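# Place bottles on ledges matching their cap colours

## Task

Set every bottle upright on the wall ledge whose coloured label strip is the same colour as that bottle's cap, so that the bottle's entire base rests on the ledge.

## Robot and tools

Robot: two seven-joint arms, left_arm and right_arm, each ending in a two-finger gripper. Both face +x. left_arm sits on the +y side; this has nothing to do with which side it appears on in an image. Equal joint values on the two arms give mirrored postures.

Frame: a single scene frame, in metres. Its origin is on the z = 0 plane, under the midpoint between the arm bases, which are 0.70 m above it. +z is up and +x is forward. Reported gripper positions and orientations can be off by a few centimetres, more at long reach.

Gripper: the fingers point along the gripper's own +z axis and close along its y axis. end_effector_position is the point between the closed finger pads, just behind the fingertips. While closing, the tips advance about 17 mm along +z, mostly while the pads are still more than 70 mm apart.

Opening is a scale from -1 (closed) to +1 (fully open, 0.145 m). A full close takes at least about 0.5 s. To hold something, keep commanding an opening well below grip_measured; the bigger the gap, the harder the squeeze, up to about 10 N per pad. Fast closes squeeze harder.

Row layout, shared by execute_actions and move: 16 plain numbers, always for both arms, even if one stays still. Order: left x, y, z, qw, qx, qy, qz, opening, then the same 8 for right. x, y, z is an absolute target for that gripper's end_effector_position in metres, in the scene frame. The quaternion is an absolute target orientation, w first. So each row is a pair of poses plus openings, not offsets.

To hold an orientation, repeat the same target quaternion in every row; don't copy the reported one back, since it drifts. For an idle arm that touches nothing, resend in every call the whole pose it reported just before it began to idle, plus the wanted opening. Sending 0 as an opening is a real command. Commanding the measured pose relaxes a press.

execute_actions(actions, cameras): actions is a list of actions. Each action is a table of up to 15 rows, one row per 1/30 s step. If fewer than 15 rows are given, the last row is held for the remaining steps. Each action's target must be within 0.6 m of that gripper's current position along each of the gripper's own axes, or the action is refused for both arms. If the first action fails this check against the last reported state, or any action is malformed, the whole call is refused. An empty list just returns the state and images.

cameras: a list of names; "cam_high" and "cam_low" (896x504) are the ones listed. Omit it, pass null or ["all"] for all cameras; [] for none. An unknown name voids the call.

move(target, speed, blend, opening_speed, blocking, cameras): drives each gripper in a straight line from its Hand target to the pose in target. target is one 16-number row or a list of up to 15 rows, with no 0.6 m limit. Turns take the shorter way.
- speed: m/s, 0.002 to 1.1, default 0.25; rotation is capped at twice that in rad/s. One number, or one per target.
- blend: metres, rounds corners at intermediate targets; default 0.
- opening_speed: at least 0.2 per second on the -1..+1 scale; without it, openings jump.
- blocking=false returns after about 0.5 s while the move goes on; a new move replaces the running one.
Paths avoid nothing, including the other arm, and last at most 10 s. Grippers lag and can overshoot speed, especially with a near-straight arm. Faster contact hits harder, and aiming past a contact presses harder. First-target openings are sent at the start. A later target's openings are applied only after everything comes to rest there.

The result adds a move: line with how it ended: done, off_target, moving, held or fault, plus limits (paced = pose clipped, held = steps withheld). An arm not named in it is done, i.e. within 3 mm and 2 degrees. Neither done nor off_target says whether contact occurred.

wait(seconds 0 to 10, cameras): lets the scene run while arms keep their last commands; a running move continues. stop(cameras): brakes a running move; it needs room to brake. zoom_image(camera, region [x0,y0,x1,y1] in pixels, at most 504x504): a closer view of the latest image. read_manual(section): licence texts only. finished_scene(scene): ends the scene for good; the goal must hold without the robot.

Control behaviour: each step, the commanded orientation is clipped to within 32 degrees of the measured one, and position wins if both can't be reached. One action may fall short. Check Hand target and continue the motion in the next call. Big wrist turns can swing the elbow.

Result lines: positions and quaternions of each gripper; Hand target; Tool commands; grip_measured. Joint positions, whose last number per arm is the opening in metres. Joint velocities, reading "within noise" when still. Joint torques, which include gravity and carry offsets; numbers 3 and 4 wrap at ±28 N m. Calls that ran actions list positions at some steps. A MOTOR HOT line means above 85 °C; at 100 °C an OVER-TEMPERATURE FAULT stops that arm for 30 to 60 s. Holding loads, stretched reach and pushing at unreachable poses heat motors, even while you are thinking, since the simulation keeps running.

Avoid: dropping bottles or releasing them while moving, hard or fast contact, pushing objects off the work area (this ends the scene), and grippers, housings or wrist cameras meeting each other. The clearance check does not prevent those collisions, and a hard hit or press between the arms can end the scene. Closing on the other arm's fingers counts as such a press. Loose objects may occasionally be nudged by outside forces. Camera calibration is given but may be off by a few degrees and millimetres.

Each tool is called after "Emit:" in YAML: its name, and indented under it one key for each argument.

## Session

Emit:
execute_actions:
  actions: []

Emit:
zoom_image:
  camera: "cam_high"
  region: [400, 190, 700, 410]

Emit:
zoom_image:
  camera: "cam_low"
  region: [320, 120, 620, 400]

Scene clock: 0.00 s.
left_arm: end_effector_position=(+0.2239, +0.1828, +0.6144) grip_measured=+1.00 end_effector_quat_wxyz=(-0.319, +0.395, -0.515, +0.691) | right_arm: end_effector_position=(+0.4009, -0.1655, +0.3728) grip_measured=+1.00 end_effector_quat_wxyz=(+0.260, +0.265, +0.837, +0.401)
Joint positions: left_arm=[-1.106 0.942 0.535 2.339 -0.48 -0.199 -0.367 0.145] | right_arm=[0.583 0.619 -0.841 0.925 -1.182 -0.496 -0.047 0.145]
Joint velocities: within noise
Joint torques (N m): no reading
Motor temperatures (°C): left_arm=[22 21 22 21 21 23 22] | right_arm=[20 22 22 19 20 19 21]
Hand target: left_arm +0.2239, +0.1828, +0.6144; -0.319, +0.395, -0.515, +0.691 | right_arm +0.4009, -0.1655, +0.3728; +0.260, +0.265, +0.837, +0.401
Tool commands: left_gripper/opening=+1.0 right_gripper/opening=+1.0

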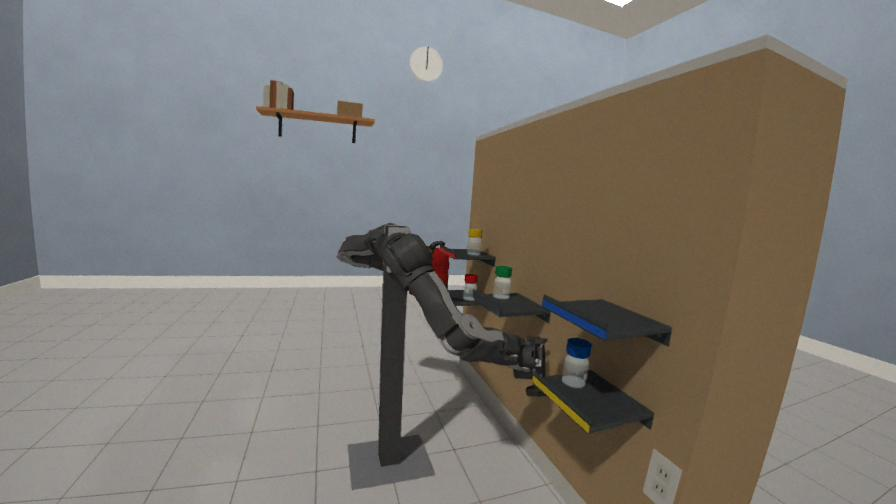

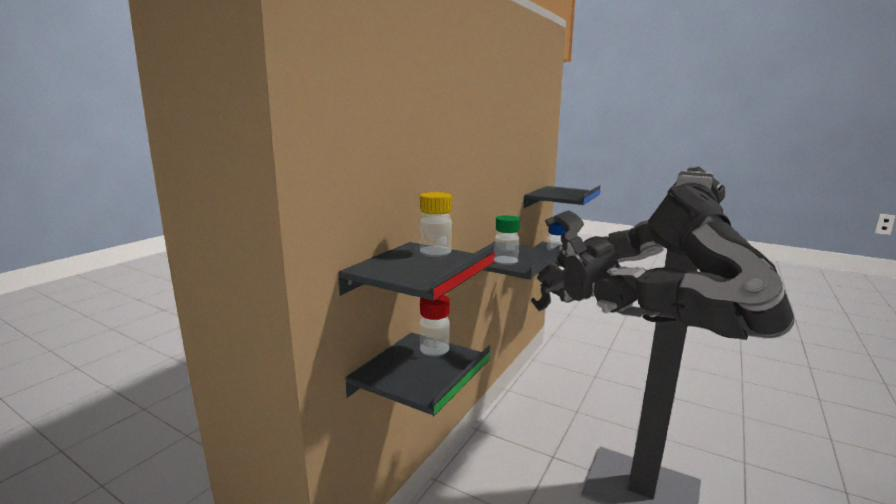

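Scaled by 1.680 from the camera's 896x504 image, which has a finer 1280x720 frame.

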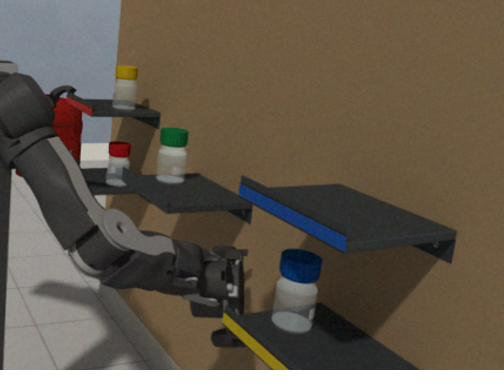

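Scaled by 1.680 from the camera's 896x504 image, which has a finer 1280x720 frame.

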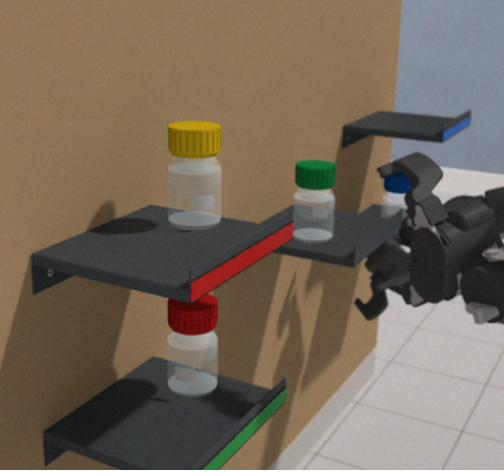

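Emit:
move:
  target:
    - [0.24,0.19,0.50,0,0.7071,0,0.7071,-0.5, 0.25,-0.19,0.42,0,0.7933,0,0.6088,1]
  speed: 0.35

Scene clock: 62.43 s.
left_arm: end_effector_position=(+0.2401, +0.1902, +0.5024) grip_measured=-0.50 end_effector_quat_wxyz=(-0.001, +0.705, +0.000, +0.709) | right_arm: end_effector_position=(+0.2500, -0.1892, +0.4196) grip_measured=+1.00 end_effector_quat_wxyz=(-0.001, +0.793, +0.002, +0.609)
Joint positions: left_arm=[-0.68 0.567 -0.136 2.122 0.342 -0.242 -0.403 0.038] | right_arm=[-0.566 0.118 0.09 1.892 0.138 0.023 0.05 0.145]
Joint velocities: within noise
Joint torques (N m): left_arm=[0.62 2.12 0.21 3.81 -0.02 -0.68 0.18] | right_arm=[0.25 0.78 0.98 4.77 0.21 -0.31 0.01]
Motor temperatures (°C): left_arm=[21 21 23 22 21 23 23] | right_arm=[23 23 22 20 20 19 21]
Hand target: left_arm +0.2400, +0.1899, +0.5000; +0.000, +0.707, +0.000, +0.707 | right_arm +0.2500, -0.1900, +0.4200; +0.000, +0.793, +0.000, +0.609
Off the commanded pose: left_arm 0.002 m, 0 deg | right_arm 0.001 m, 0 deg.
move: done

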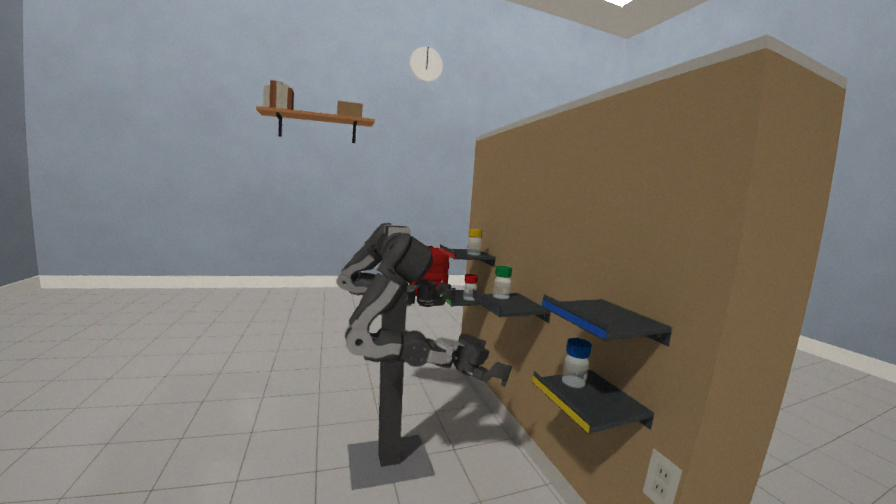

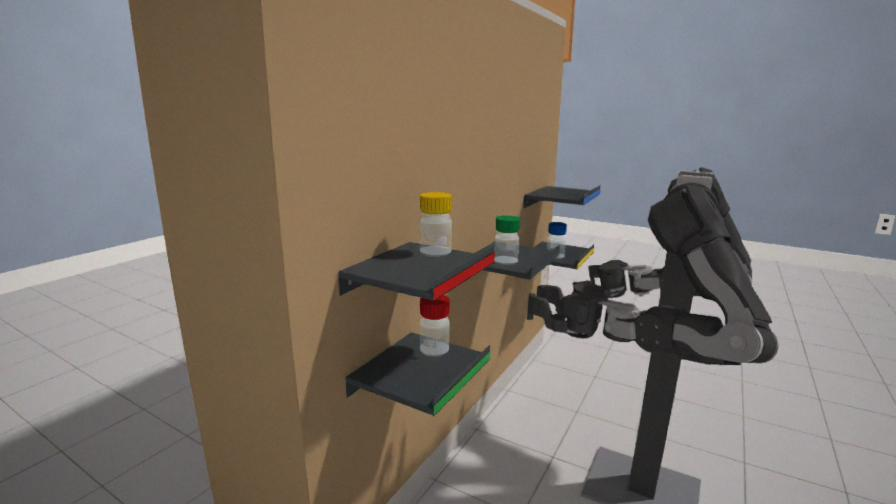

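Emit:
move:
  target:
    - [0.28,0.185,0.54,0,0.7071,0,0.7071,-0.5, 0.25,-0.24,0.49,0.053,0.7903,-0.0691,0.6065,1]
    - [0.34,0.185,0.64,0,0.7071,0,0.7071,-0.5, 0.262,-0.283,0.515,0.1057,0.7813,-0.1377,0.5995,1]
    - [0.345,0.185,0.705,0,0.7071,0,0.7071,-0.5, 0.33,-0.308,0.515,0.1057,0.7813,-0.1377,0.5995,1]
    - [0.30,0.24,0.71,-0.0618,0.7044,0.0618,0.7044,-0.5, 0.33,-0.308,0.515,0.1057,0.7813,-0.1377,0.5995,1]
    - [0.31,0.31,0.70,-0.1228,0.6964,0.1228,0.6964,1, 0.33,-0.308,0.515,0.1057,0.7813,-0.1377,0.5995,1]
  speed: 0.15
  blend: 0.015

Emit:
zoom_image:
  camera: "cam_high"
  region: [460, 250, 680, 430]

Emit:
zoom_image:
  camera: "cam_low"
  region: [380, 120, 630, 320]

Scene clock: 85.00 s.
left_arm: end_effector_position=(+0.3099, +0.3103, +0.7000) grip_measured=+1.00 end_effector_quat_wxyz=(-0.124, +0.696, +0.124, +0.696) | right_arm: end_effector_position=(+0.3298, -0.3084, +0.5166) grip_measured=+1.00 end_effector_quat_wxyz=(+0.105, +0.779, -0.139, +0.602)
Joint positions: left_arm=[0.06 0.905 0.351 2.26 1.214 0.7 -0.808 0.145] | right_arm=[-0.053 0.192 0.376 1.921 0.233 0.618 -0.063 0.145]
Joint velocities: within noise
Joint torques (N m): left_arm=[3.57 5.18 2.14 1.95 -0.2 -0.53 0.23] | right_arm=[3.1 3.13 0.08 3.56 0.04 -0.3 -0.01]
Motor temperatures (°C): left_arm=[21 21 23 22 21 24 22] | right_arm=[21 22 22 21 20 19 21]
Hand target: left_arm +0.3100, +0.3100, +0.7000; -0.123, +0.696, +0.123, +0.696 | right_arm +0.3300, -0.3080, +0.5149; +0.106, +0.781, -0.138, +0.599
Off the commanded pose: left_arm 0.000 m, 0 deg | right_arm 0.002 m, 0 deg.
move: done

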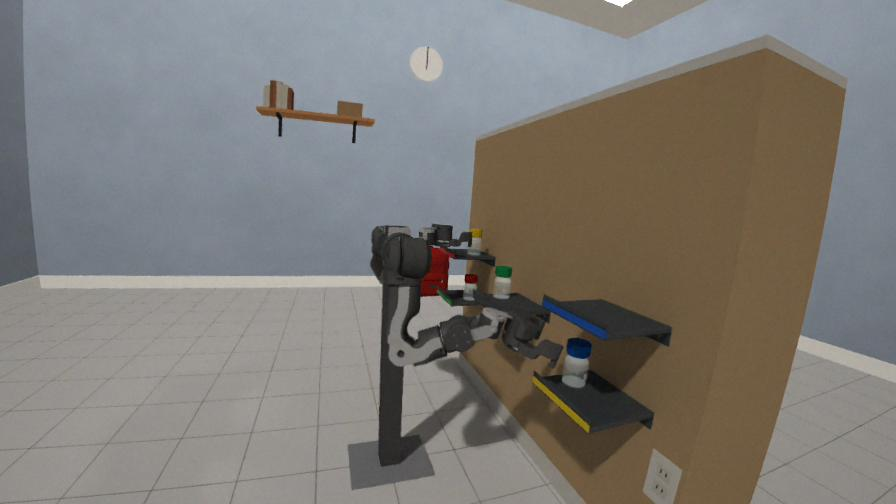

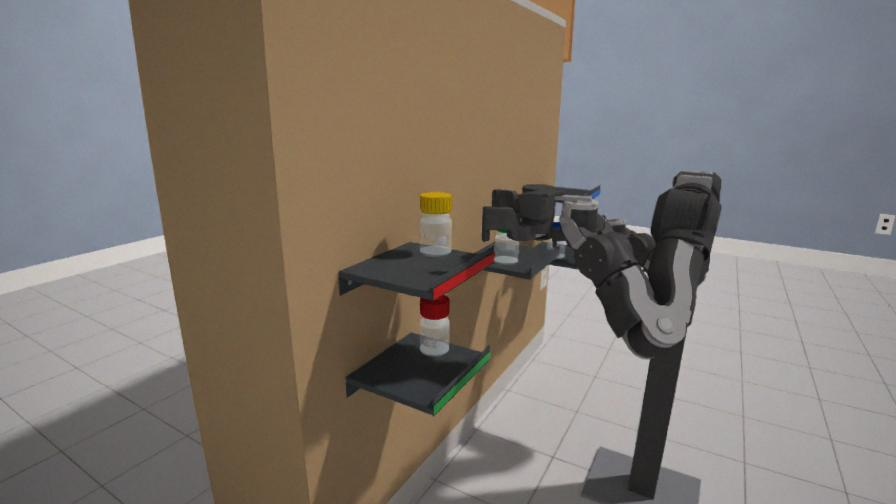

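Scaled by 2.291 from the camera's 896x504 image, which has a finer 1280x720 frame.

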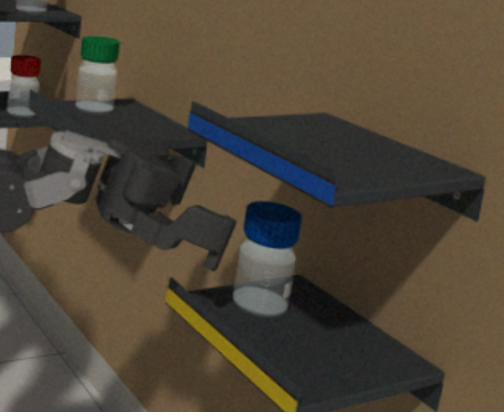

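Scaled by 2.016 from the camera's 896x504 image, which has a finer 1280x720 frame.

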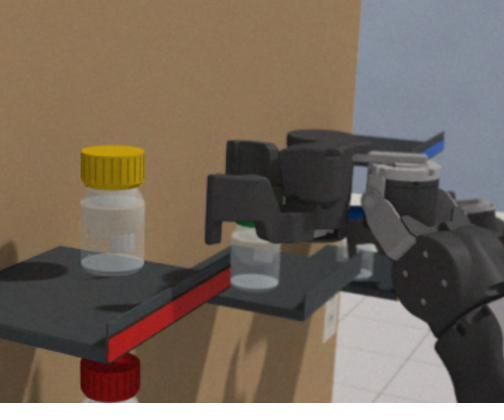

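Emit:
move:
  target:
    - [0.405,0.344,0.683,-0.1228,0.6964,0.1228,0.6964,1, 0.403,-0.334,0.488,0.1057,0.7813,-0.1377,0.5995,1]
  speed: 0.08

Emit:
zoom_image:
  camera: "cam_high"
  region: [460, 250, 680, 430]

Emit:
zoom_image:
  camera: "cam_low"
  region: [380, 120, 630, 320]

Scene clock: 96.60 s.
left_arm: end_effector_position=(+0.4039, +0.3455, +0.6848) grip_measured=+1.00 end_effector_quat_wxyz=(-0.125, +0.695, +0.125, +0.697) | right_arm: end_effector_position=(+0.4025, -0.3351, +0.4884) grip_measured=+1.00 end_effector_quat_wxyz=(+0.107, +0.781, -0.141, +0.599)
Joint positions: left_arm=[0.516 0.929 -0.125 1.716 1.023 0.49 -0.572 0.145] | right_arm=[0.251 0.288 0.275 1.428 0.218 0.442 -0.052 0.145]
Joint velocities: within noise
Joint torques (N m): left_arm=[7.24 4.44 1.68 2.39 -0.15 -0.62 0.23] | right_arm=[4.97 4.13 0.05 3.86 0.08 -0.53 0.19]
Motor temperatures (°C): left_arm=[22 22 23 22 21 24 22] | right_arm=[21 23 22 21 20 19 21]
Hand target: left_arm +0.4050, +0.3440, +0.6831; -0.123, +0.696, +0.123, +0.696 | right_arm +0.4030, -0.3341, +0.4881; +0.106, +0.781, -0.138, +0.600
Off the commanded pose: left_arm 0.003 m, 0 deg | right_arm 0.001 m, 0 deg.
move: done

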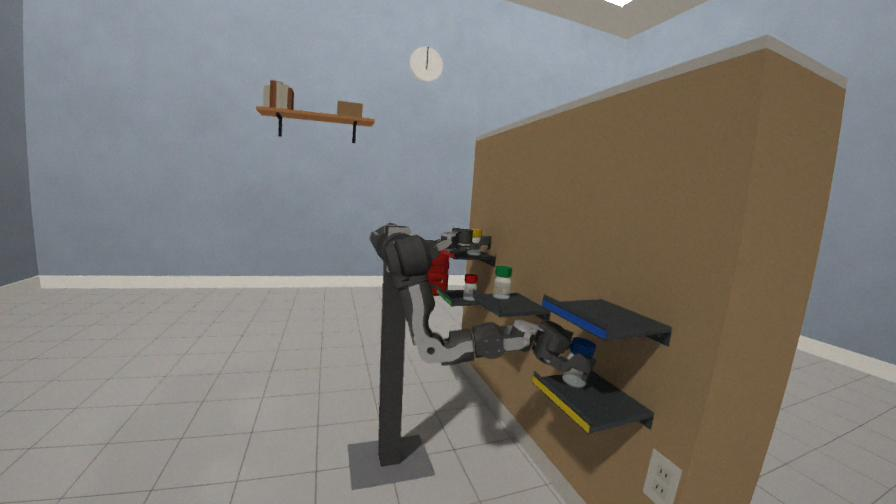

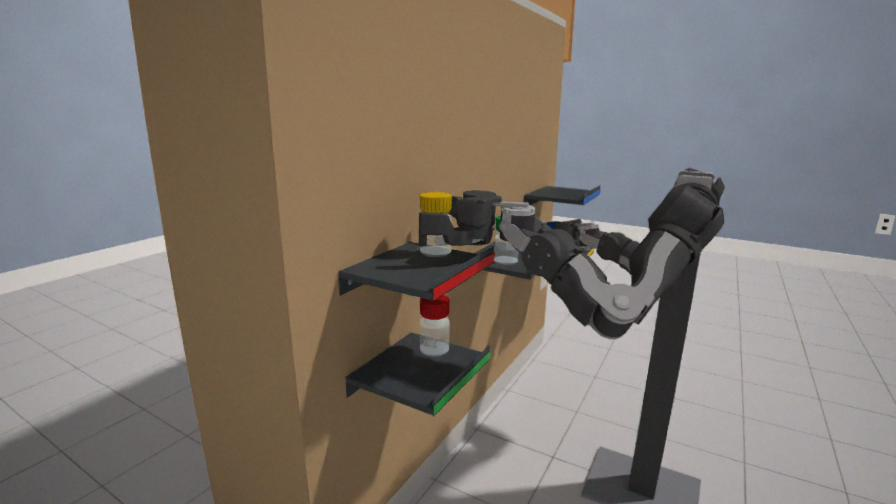

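Scaled by 2.291 from the camera's 896x504 image, which has a finer 1280x720 frame.

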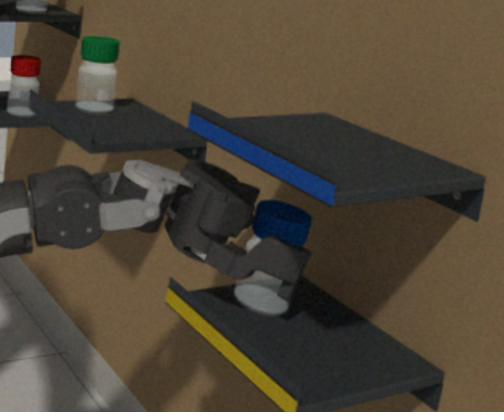

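Scaled by 2.016 from the camera's 896x504 image, which has a finer 1280x720 frame.

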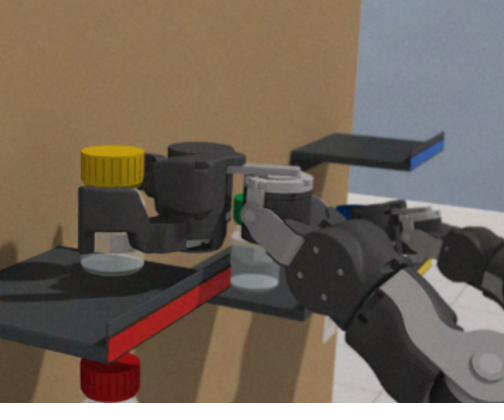

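Emit:
move:
  target:
    - [0.405,0.344,0.683,-0.1228,0.6964,0.1228,0.6964,1, 0.38,-0.326,0.494,0.1057,0.7813,-0.1377,0.5995,1]
  speed: 0.03

Emit:
zoom_image:
  camera: "cam_high"
  region: [520, 310, 640, 410]

Scene clock: 111.00 s.
left_arm: end_effector_position=(+0.4039, +0.3455, +0.6849) grip_measured=+1.00 end_effector_quat_wxyz=(-0.125, +0.695, +0.125, +0.697) | right_arm: end_effector_position=(+0.3809, -0.3249, +0.4944) grip_measured=+1.00 end_effector_quat_wxyz=(+0.105, +0.781, -0.134, +0.601)
Joint positions: left_arm=[0.516 0.929 -0.125 1.716 1.023 0.49 -0.572 0.145] | right_arm=[0.148 0.265 0.3 1.584 0.224 0.49 -0.054 0.145]
Joint velocities: within noise
Joint torques (N m): left_arm=[7.24 4.44 1.68 2.39 -0.15 -0.62 0.22] | right_arm=[4.21 2.84 1.57 4.6 0.1 -0.27 -0.12]
Motor temperatures (°C): left_arm=[23 22 23 22 21 24 22] | right_arm=[22 23 22 21 20 20 21]
Hand target: left_arm +0.4050, +0.3440, +0.6832; -0.123, +0.696, +0.123, +0.697 | right_arm +0.3800, -0.3260, +0.4939; +0.106, +0.781, -0.138, +0.599
Off the commanded pose: left_arm 0.003 m, 0 deg | right_arm 0.001 m, 0 deg.
move: done

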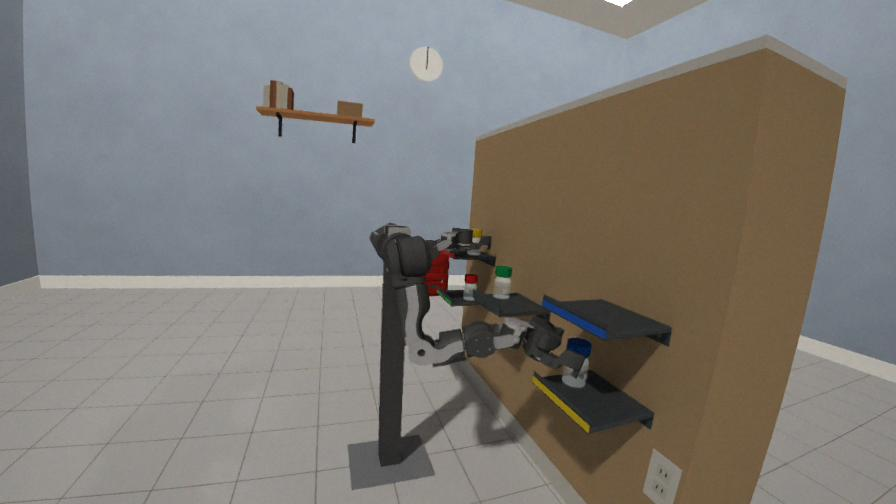

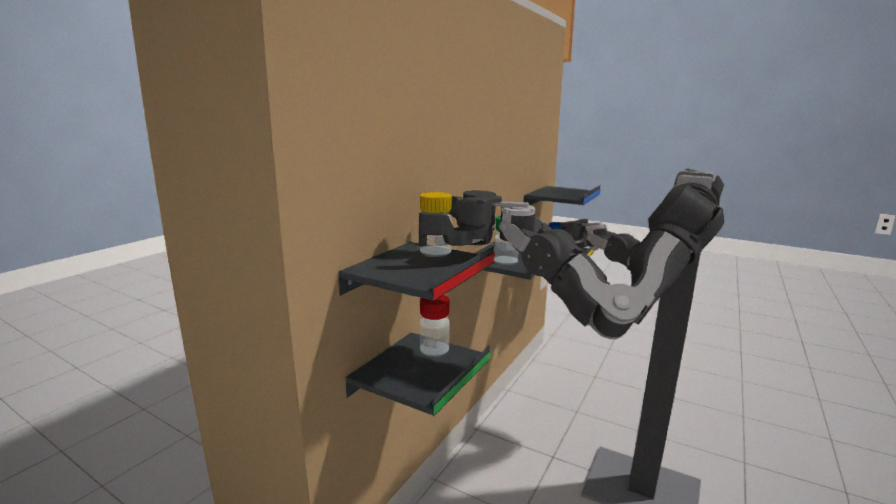

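Scaled by 4.200 from the camera's 896x504 image, which has a finer 1280x720 frame.

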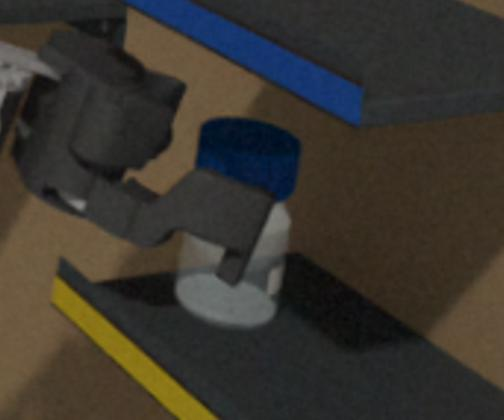

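Emit:
move:
  target:
    - [0.405,0.344,0.683,-0.1228,0.6964,0.1228,0.6964,-0.65, 0.38,-0.326,0.492,0.1057,0.7813,-0.1377,0.5995,-0.65]
  speed: 0.05
  opening_speed: 1.0

Emit:
zoom_image:
  camera: "cam_high"
  region: [460, 250, 680, 430]

Emit:
zoom_image:
  camera: "cam_low"
  region: [380, 120, 630, 320]

Scene clock: 122.83 s.
left_arm: end_effector_position=(+0.4040, +0.3454, +0.6850) grip_measured=-0.54 end_effector_quat_wxyz=(-0.125, +0.694, +0.124, +0.698) | right_arm: end_effector_position=(+0.3800, -0.3270, +0.4939) grip_measured=-0.28 end_effector_quat_wxyz=(+0.109, +0.780, -0.138, +0.601)
Joint positions: left_arm=[0.516 0.929 -0.126 1.716 1.022 0.489 -0.571 0.035] | right_arm=[0.147 0.263 0.303 1.582 0.222 0.486 -0.061 0.055]
Joint velocities: within noise
Joint torques (N m): left_arm=[7.27 4.44 1.76 2.41 -0.13 -0.59 0.19] | right_arm=[3.92 3.23 0.58 3.67 0.18 -0.46 0.12]
Motor temperatures (°C): left_arm=[24 22 23 22 21 24 22] | right_arm=[22 23 22 21 20 20 21]
Hand target: left_arm +0.4050, +0.3440, +0.6831; -0.123, +0.696, +0.123, +0.696 | right_arm +0.3800, -0.3260, +0.4920; +0.106, +0.781, -0.138, +0.599
Off the commanded pose: left_arm 0.003 m, 0 deg | right_arm 0.002 m, 0 deg.
move: done

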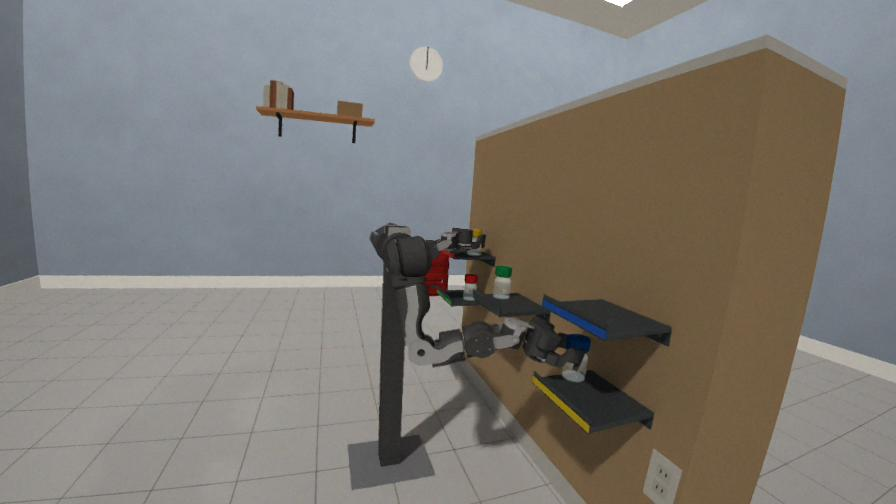

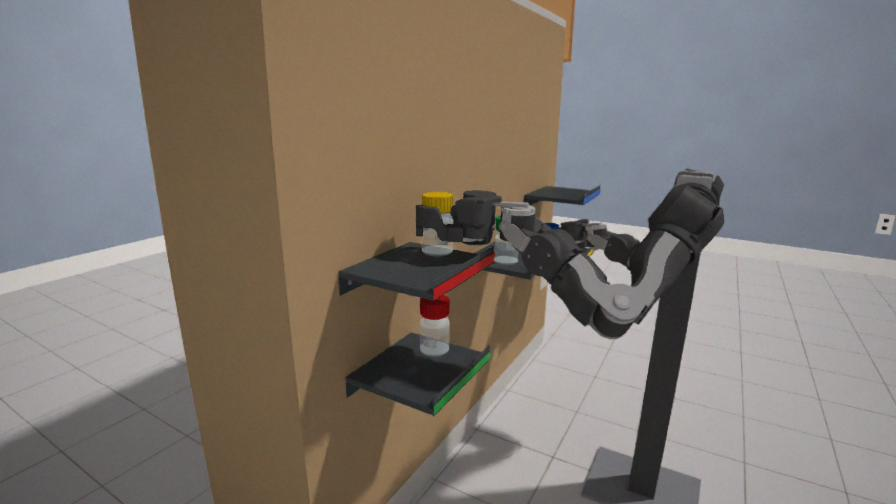

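Scaled by 2.291 from the camera's 896x504 image, which has a finer 1280x720 frame.

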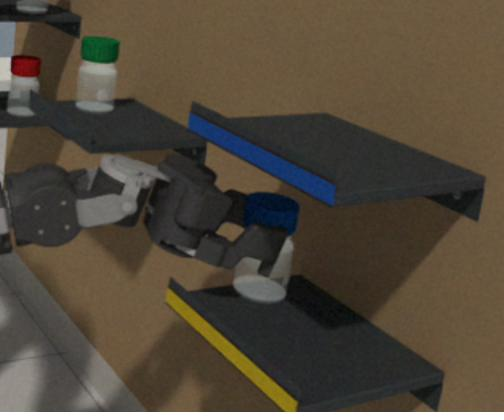

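Scaled by 2.016 from the camera's 896x504 image, which has a finer 1280x720 frame.

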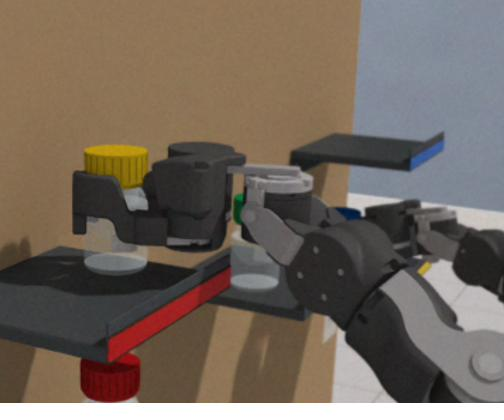

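Emit:
move:
  target:
    - [0.405,0.344,0.683,-0.1228,0.6964,0.1228,0.6964,0.3, 0.38,-0.326,0.492,0.1057,0.7813,-0.1377,0.5995,-0.65]
    - [0.387,0.3375,0.683,-0.1228,0.6964,0.1228,0.6964,-0.65, 0.38,-0.326,0.492,0.1057,0.7813,-0.1377,0.5995,-0.65]
  speed: 0.05
  opening_speed: 1.0

Emit:
zoom_image:
  camera: "cam_low"
  region: [380, 120, 630, 320]

Scene clock: 142.10 s.
left_arm: end_effector_position=(+0.3875, +0.3368, +0.6842) grip_measured=-0.24 end_effector_quat_wxyz=(-0.121, +0.695, +0.122, +0.698) | right_arm: end_effector_position=(+0.3800, -0.3270, +0.4939) grip_measured=-0.28 end_effector_quat_wxyz=(+0.109, +0.780, -0.138, +0.601)
Joint positions: left_arm=[0.413 0.94 -0.048 1.824 1.052 0.506 -0.612 0.057] | right_arm=[0.147 0.263 0.303 1.582 0.222 0.486 -0.061 0.055]
Joint velocities: within noise
Joint torques (N m): left_arm=[5.6 5.34 2.86 2.97 -0.09 -0.48 0] | right_arm=[3.86 3.07 0.68 3.66 0.19 -0.5 0.11]
Motor temperatures (°C): left_arm=[24 22 23 22 21 24 22] | right_arm=[22 23 22 21 20 20 21]
Hand target: left_arm +0.3870, +0.3374, +0.6830; -0.123, +0.696, +0.123, +0.696 | right_arm +0.3800, -0.3260, +0.4920; +0.106, +0.781, -0.138, +0.599
Off the commanded pose: left_arm 0.001 m, 0 deg | right_arm 0.002 m, 0 deg.
move: done

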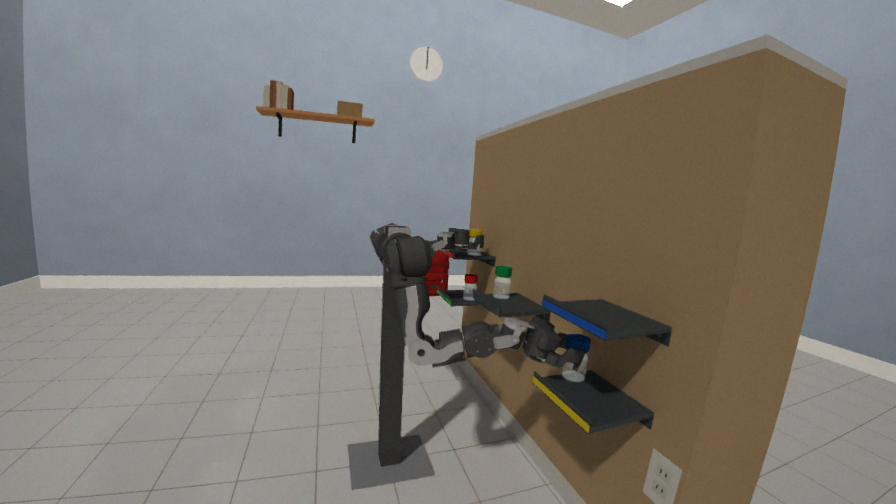

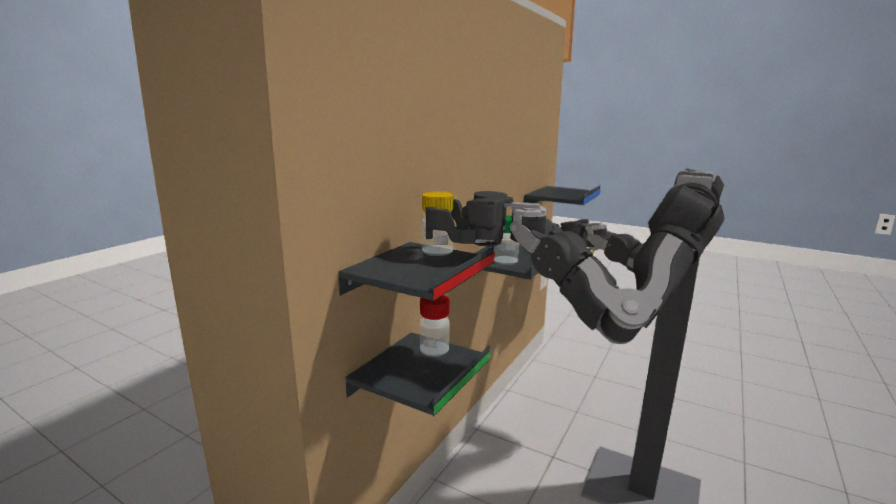

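Scaled by 2.016 from the camera's 896x504 image, which has a finer 1280x720 frame.

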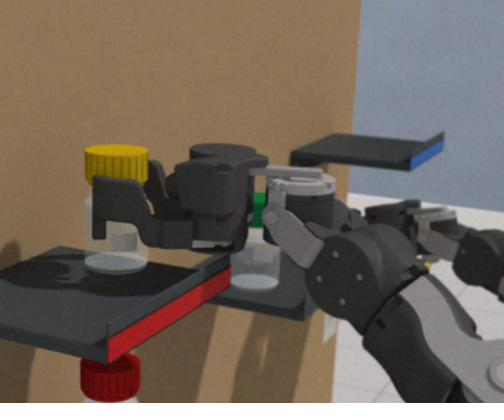

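Emit:
move:
  target:
    - [0.387,0.3375,0.72,-0.1228,0.6964,0.1228,0.6964,-0.65, 0.38,-0.326,0.515,0.1057,0.7813,-0.1377,0.5995,-0.65]
    - [0.30,0.27,0.73,-0.0618,0.7044,0.0618,0.7044,-0.65, 0.265,-0.285,0.53,0.1057,0.7813,-0.1377,0.5995,-0.65]
    - [0.30,0.20,0.72,0,0.7071,0,0.7071,-0.65, 0.28,-0.20,0.56,0.0531,0.7903,-0.0692,0.6065,-0.65]
    - [0.30,0.20,0.72,0,0.7071,0,0.7071,-0.65, 0.33,-0.19,0.66,0,0.7933,0,0.6088,-0.65]
    - [0.30,0.20,0.72,0,0.7071,0,0.7071,-0.65, 0.33,-0.20,0.755,0,0.7933,0,0.6088,-0.65]
    - [0.30,0.20,0.72,0,0.7071,0,0.7071,-0.65, 0.30,-0.26,0.765,0.0531,0.7903,-0.0692,0.6065,-0.65]
    - [0.30,0.20,0.72,0,0.7071,0,0.7071,-0.65, 0.31,-0.325,0.75,0.1057,0.7813,-0.1377,0.5995,-0.65]
  speed: 0.15
  blend: 0.02

Emit:
zoom_image:
  camera: "cam_high"
  region: [460, 210, 680, 390]

Emit:
zoom_image:
  camera: "cam_low"
  region: [420, 120, 670, 320]

Scene clock: 189.10 s.
left_arm: end_effector_position=(+0.3015, +0.2004, +0.7185) grip_measured=-0.24 end_effector_quat_wxyz=(+0.019, +0.720, -0.018, +0.694) | right_arm: end_effector_position=(+0.3111, -0.3244, +0.7474) grip_measured=-0.28 end_effector_quat_wxyz=(+0.123, +0.717, -0.099, +0.679)
Joint positions: left_arm=[0.335 0.954 0.117 2.431 1.555 0.777 -0.885 0.057] | right_arm=[0.196 1.171 0.411 2.16 1.559 0.785 -0.859 0.055]
Joint velocities: within noise
Joint torques (N m): left_arm=[4.68 4.39 2.09 0.92 -0.24 -0.57 0.22] | right_arm=[2.81 6.58 4.62 0.76 -0.2 -0.24 0]
Motor temperatures (°C): left_arm=[24 23 24 22 21 24 22] | right_arm=[22 23 22 21 20 20 21]
Hand target: left_arm +0.3012, +0.2004, +0.7202; +0.019, +0.717, -0.019, +0.696 | right_arm +0.3102, -0.3251, +0.7498; +0.125, +0.715, -0.099, +0.681
Off the commanded pose: left_arm 0.002 m, 4 deg | right_arm 0.003 m, 13 deg.
joint sent to its limit (left arm) — joint 4 (elbow), upper limit, where the elbow is as bent as it goes. The joint targets are off in orientation, not in position.
joint sent to its limit (right arm) — joint 5 (forearm roll), upper limit; joint 6 (wrist pitch), upper limit. The joint targets are off in orientation, not in position.
move: off_target (left_arm, right_arm); blend cut to 0.0185 m at target 1

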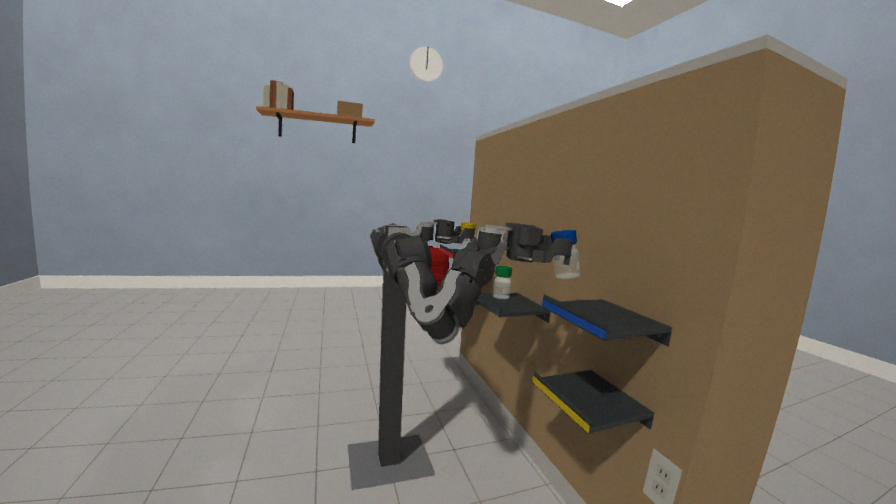

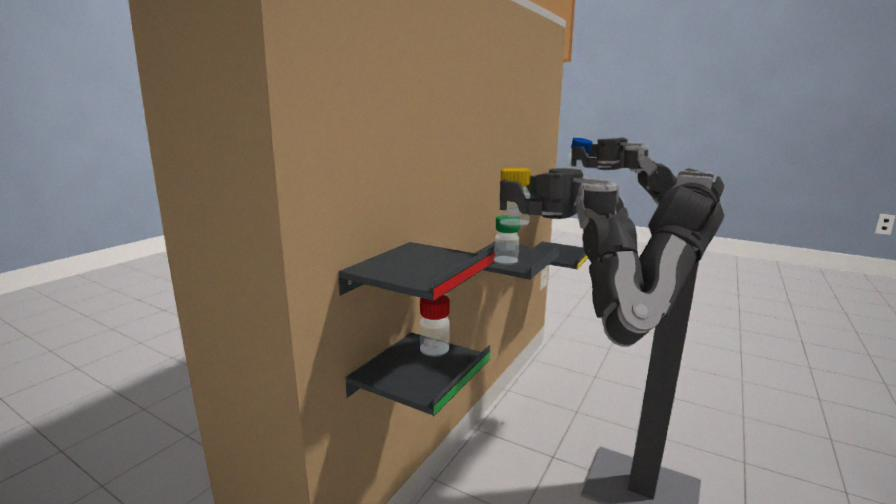

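Scaled by 2.291 from the camera's 896x504 image, which has a finer 1280x720 frame.

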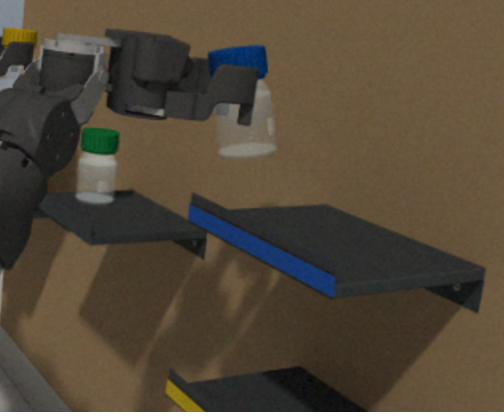

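Scaled by 2.016 from the camera's 896x504 image, which has a finer 1280x720 frame.

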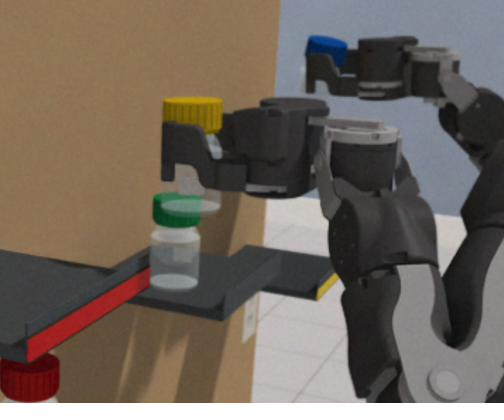

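Emit:
move:
  target:
    - [0.305,0.09,0.69,0,0.7071,0,0.7071,-0.65, 0.35,-0.337,0.735,0.1057,0.7813,-0.1377,0.5995,-0.65]
    - [0.303,-0.022,0.665,0.0923,0.7010,-0.0923,0.7010,-0.65, 0.39,-0.352,0.715,0.1057,0.7813,-0.1377,0.5995,-0.65]
  speed: 0.12
  blend: 0.02

Emit:
zoom_image:
  camera: "cam_high"
  region: [460, 210, 680, 390]

Emit:
zoom_image:
  camera: "cam_low"
  region: [420, 120, 670, 320]

Scene clock: 200.17 s.
left_arm: end_effector_position=(+0.3026, -0.0219, +0.6635) grip_measured=-0.24 end_effector_quat_wxyz=(+0.092, +0.704, -0.093, +0.698) | right_arm: end_effector_position=(+0.3896, -0.3528, +0.7140) grip_measured=-0.28 end_effector_quat_wxyz=(+0.105, +0.782, -0.141, +0.598)
Joint positions: left_arm=[0.832 0.233 -1.135 2.192 1.048 0.549 -1.386 0.057] | right_arm=[0.869 1.136 -0.339 1.695 1.556 0.785 -0.809 0.055]
Joint velocities: within noise
Joint torques (N m): left_arm=[7.29 -0.94 1.69 2.36 -0.58 -0.32 0.19] | right_arm=[5.84 3.89 3.1 1.43 -0.4 -0.25 0.18]
Motor temperatures (°C): left_arm=[24 23 24 21 22 24 22] | right_arm=[22 23 22 20 20 20 21]
Hand target: left_arm +0.3030, -0.0220, +0.6650; +0.092, +0.701, -0.092, +0.701 | right_arm +0.3900, -0.3520, +0.7150; +0.106, +0.781, -0.138, +0.600
Off the commanded pose: left_arm 0.002 m, 0 deg | right_arm 0.001 m, 0 deg.
move: done

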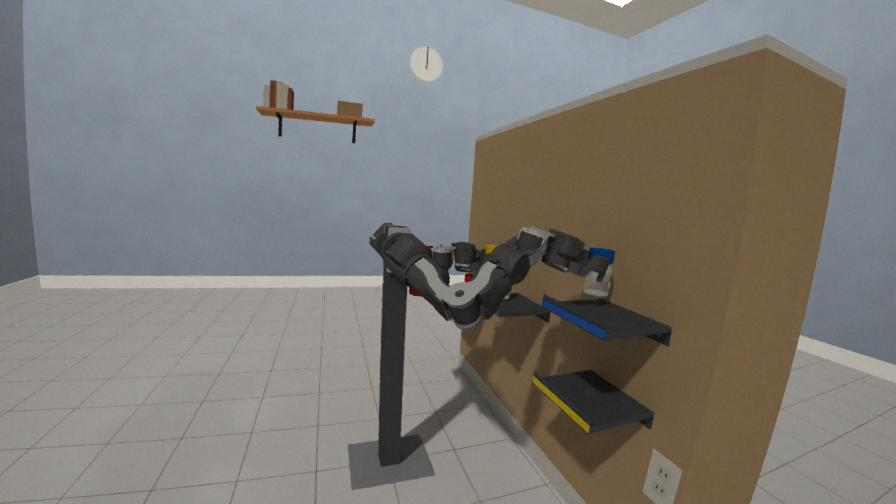

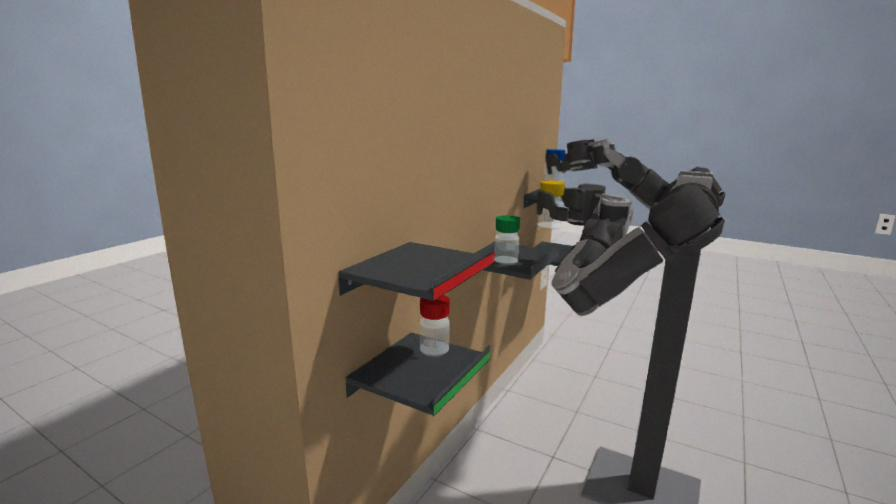

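Scaled by 2.291 from the camera's 896x504 image, which has a finer 1280x720 frame.

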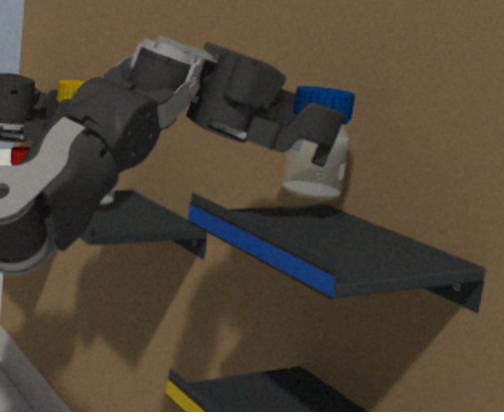

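Scaled by 2.016 from the camera's 896x504 image, which has a finer 1280x720 frame.

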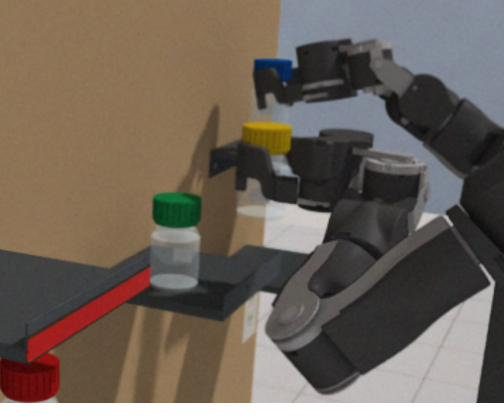

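Emit:
move:
  target:
    - [0.388,-0.045,0.645,0.0923,0.7010,-0.0923,0.7010,-0.65, 0.39,-0.352,0.698,0.1057,0.7813,-0.1377,0.5995,-0.65]
  speed: 0.08

Emit:
zoom_image:
  camera: "cam_high"
  region: [460, 210, 680, 390]

Emit:
zoom_image:
  camera: "cam_low"
  region: [420, 120, 670, 320]

Scene clock: 212.37 s.
left_arm: end_effector_position=(+0.3885, -0.0435, +0.6430) grip_measured=-0.24 end_effector_quat_wxyz=(+0.090, +0.705, -0.091, +0.698) | right_arm: end_effector_position=(+0.3902, -0.3514, +0.6942) grip_measured=-0.28 end_effector_quat_wxyz=(+0.106, +0.786, -0.137, +0.593)
Joint positions: left_arm=[0.963 0.189 -1.14 1.73 1.003 0.343 -1.054 0.057] | right_arm=[0.786 1.153 -0.339 1.712 1.536 0.722 -0.782 0.055]
Joint velocities: within noise
Joint torques (N m): left_arm=[9.35 -1.67 2.07 2.96 -0.56 -0.58 0.21] | right_arm=[5 5.21 4.85 1.8 -0.43 -0.58 0.18]
Motor temperatures (°C): left_arm=[25 22 24 21 22 24 21] | right_arm=[23 23 23 20 20 20 21]
Hand target: left_arm +0.3880, -0.0450, +0.6450; +0.092, +0.701, -0.092, +0.701 | right_arm +0.3900, -0.3519, +0.6980; +0.106, +0.781, -0.138, +0.600
Off the commanded pose: left_arm 0.003 m, 1 deg | right_arm 0.004 m, 1 deg.
move: off_target (right_arm)

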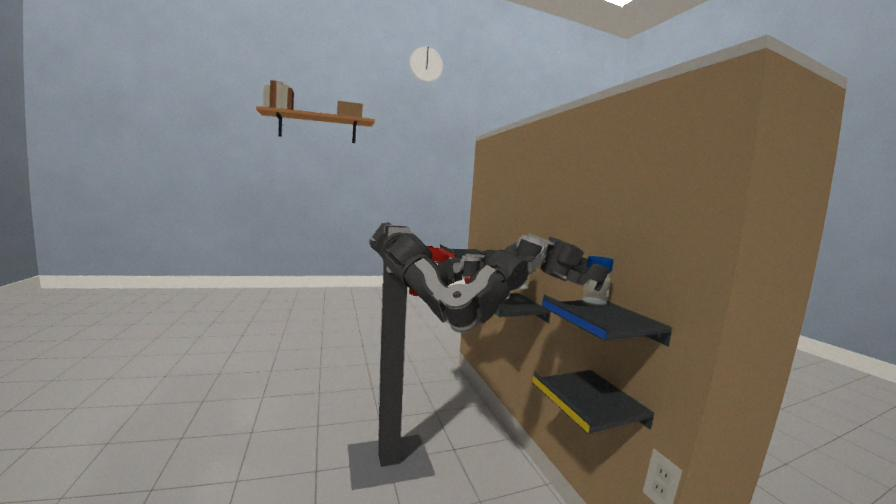

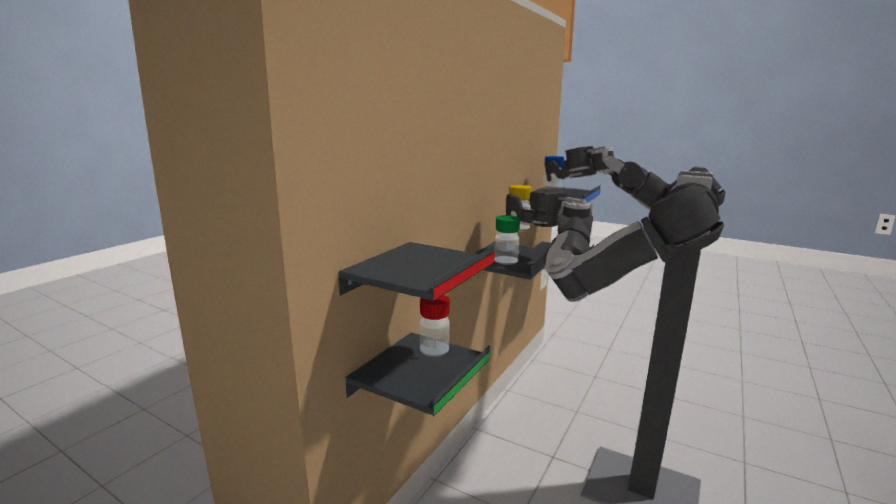

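Scaled by 2.291 from the camera's 896x504 image, which has a finer 1280x720 frame.

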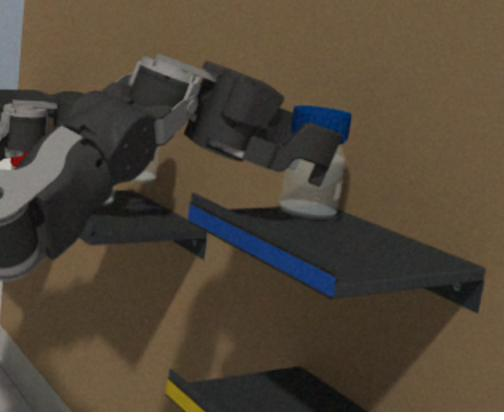

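Scaled by 2.016 from the camera's 896x504 image, which has a finer 1280x720 frame.

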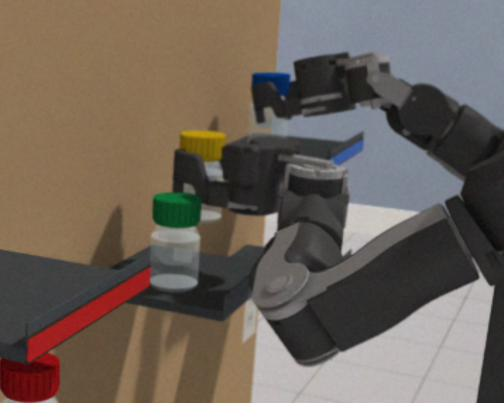

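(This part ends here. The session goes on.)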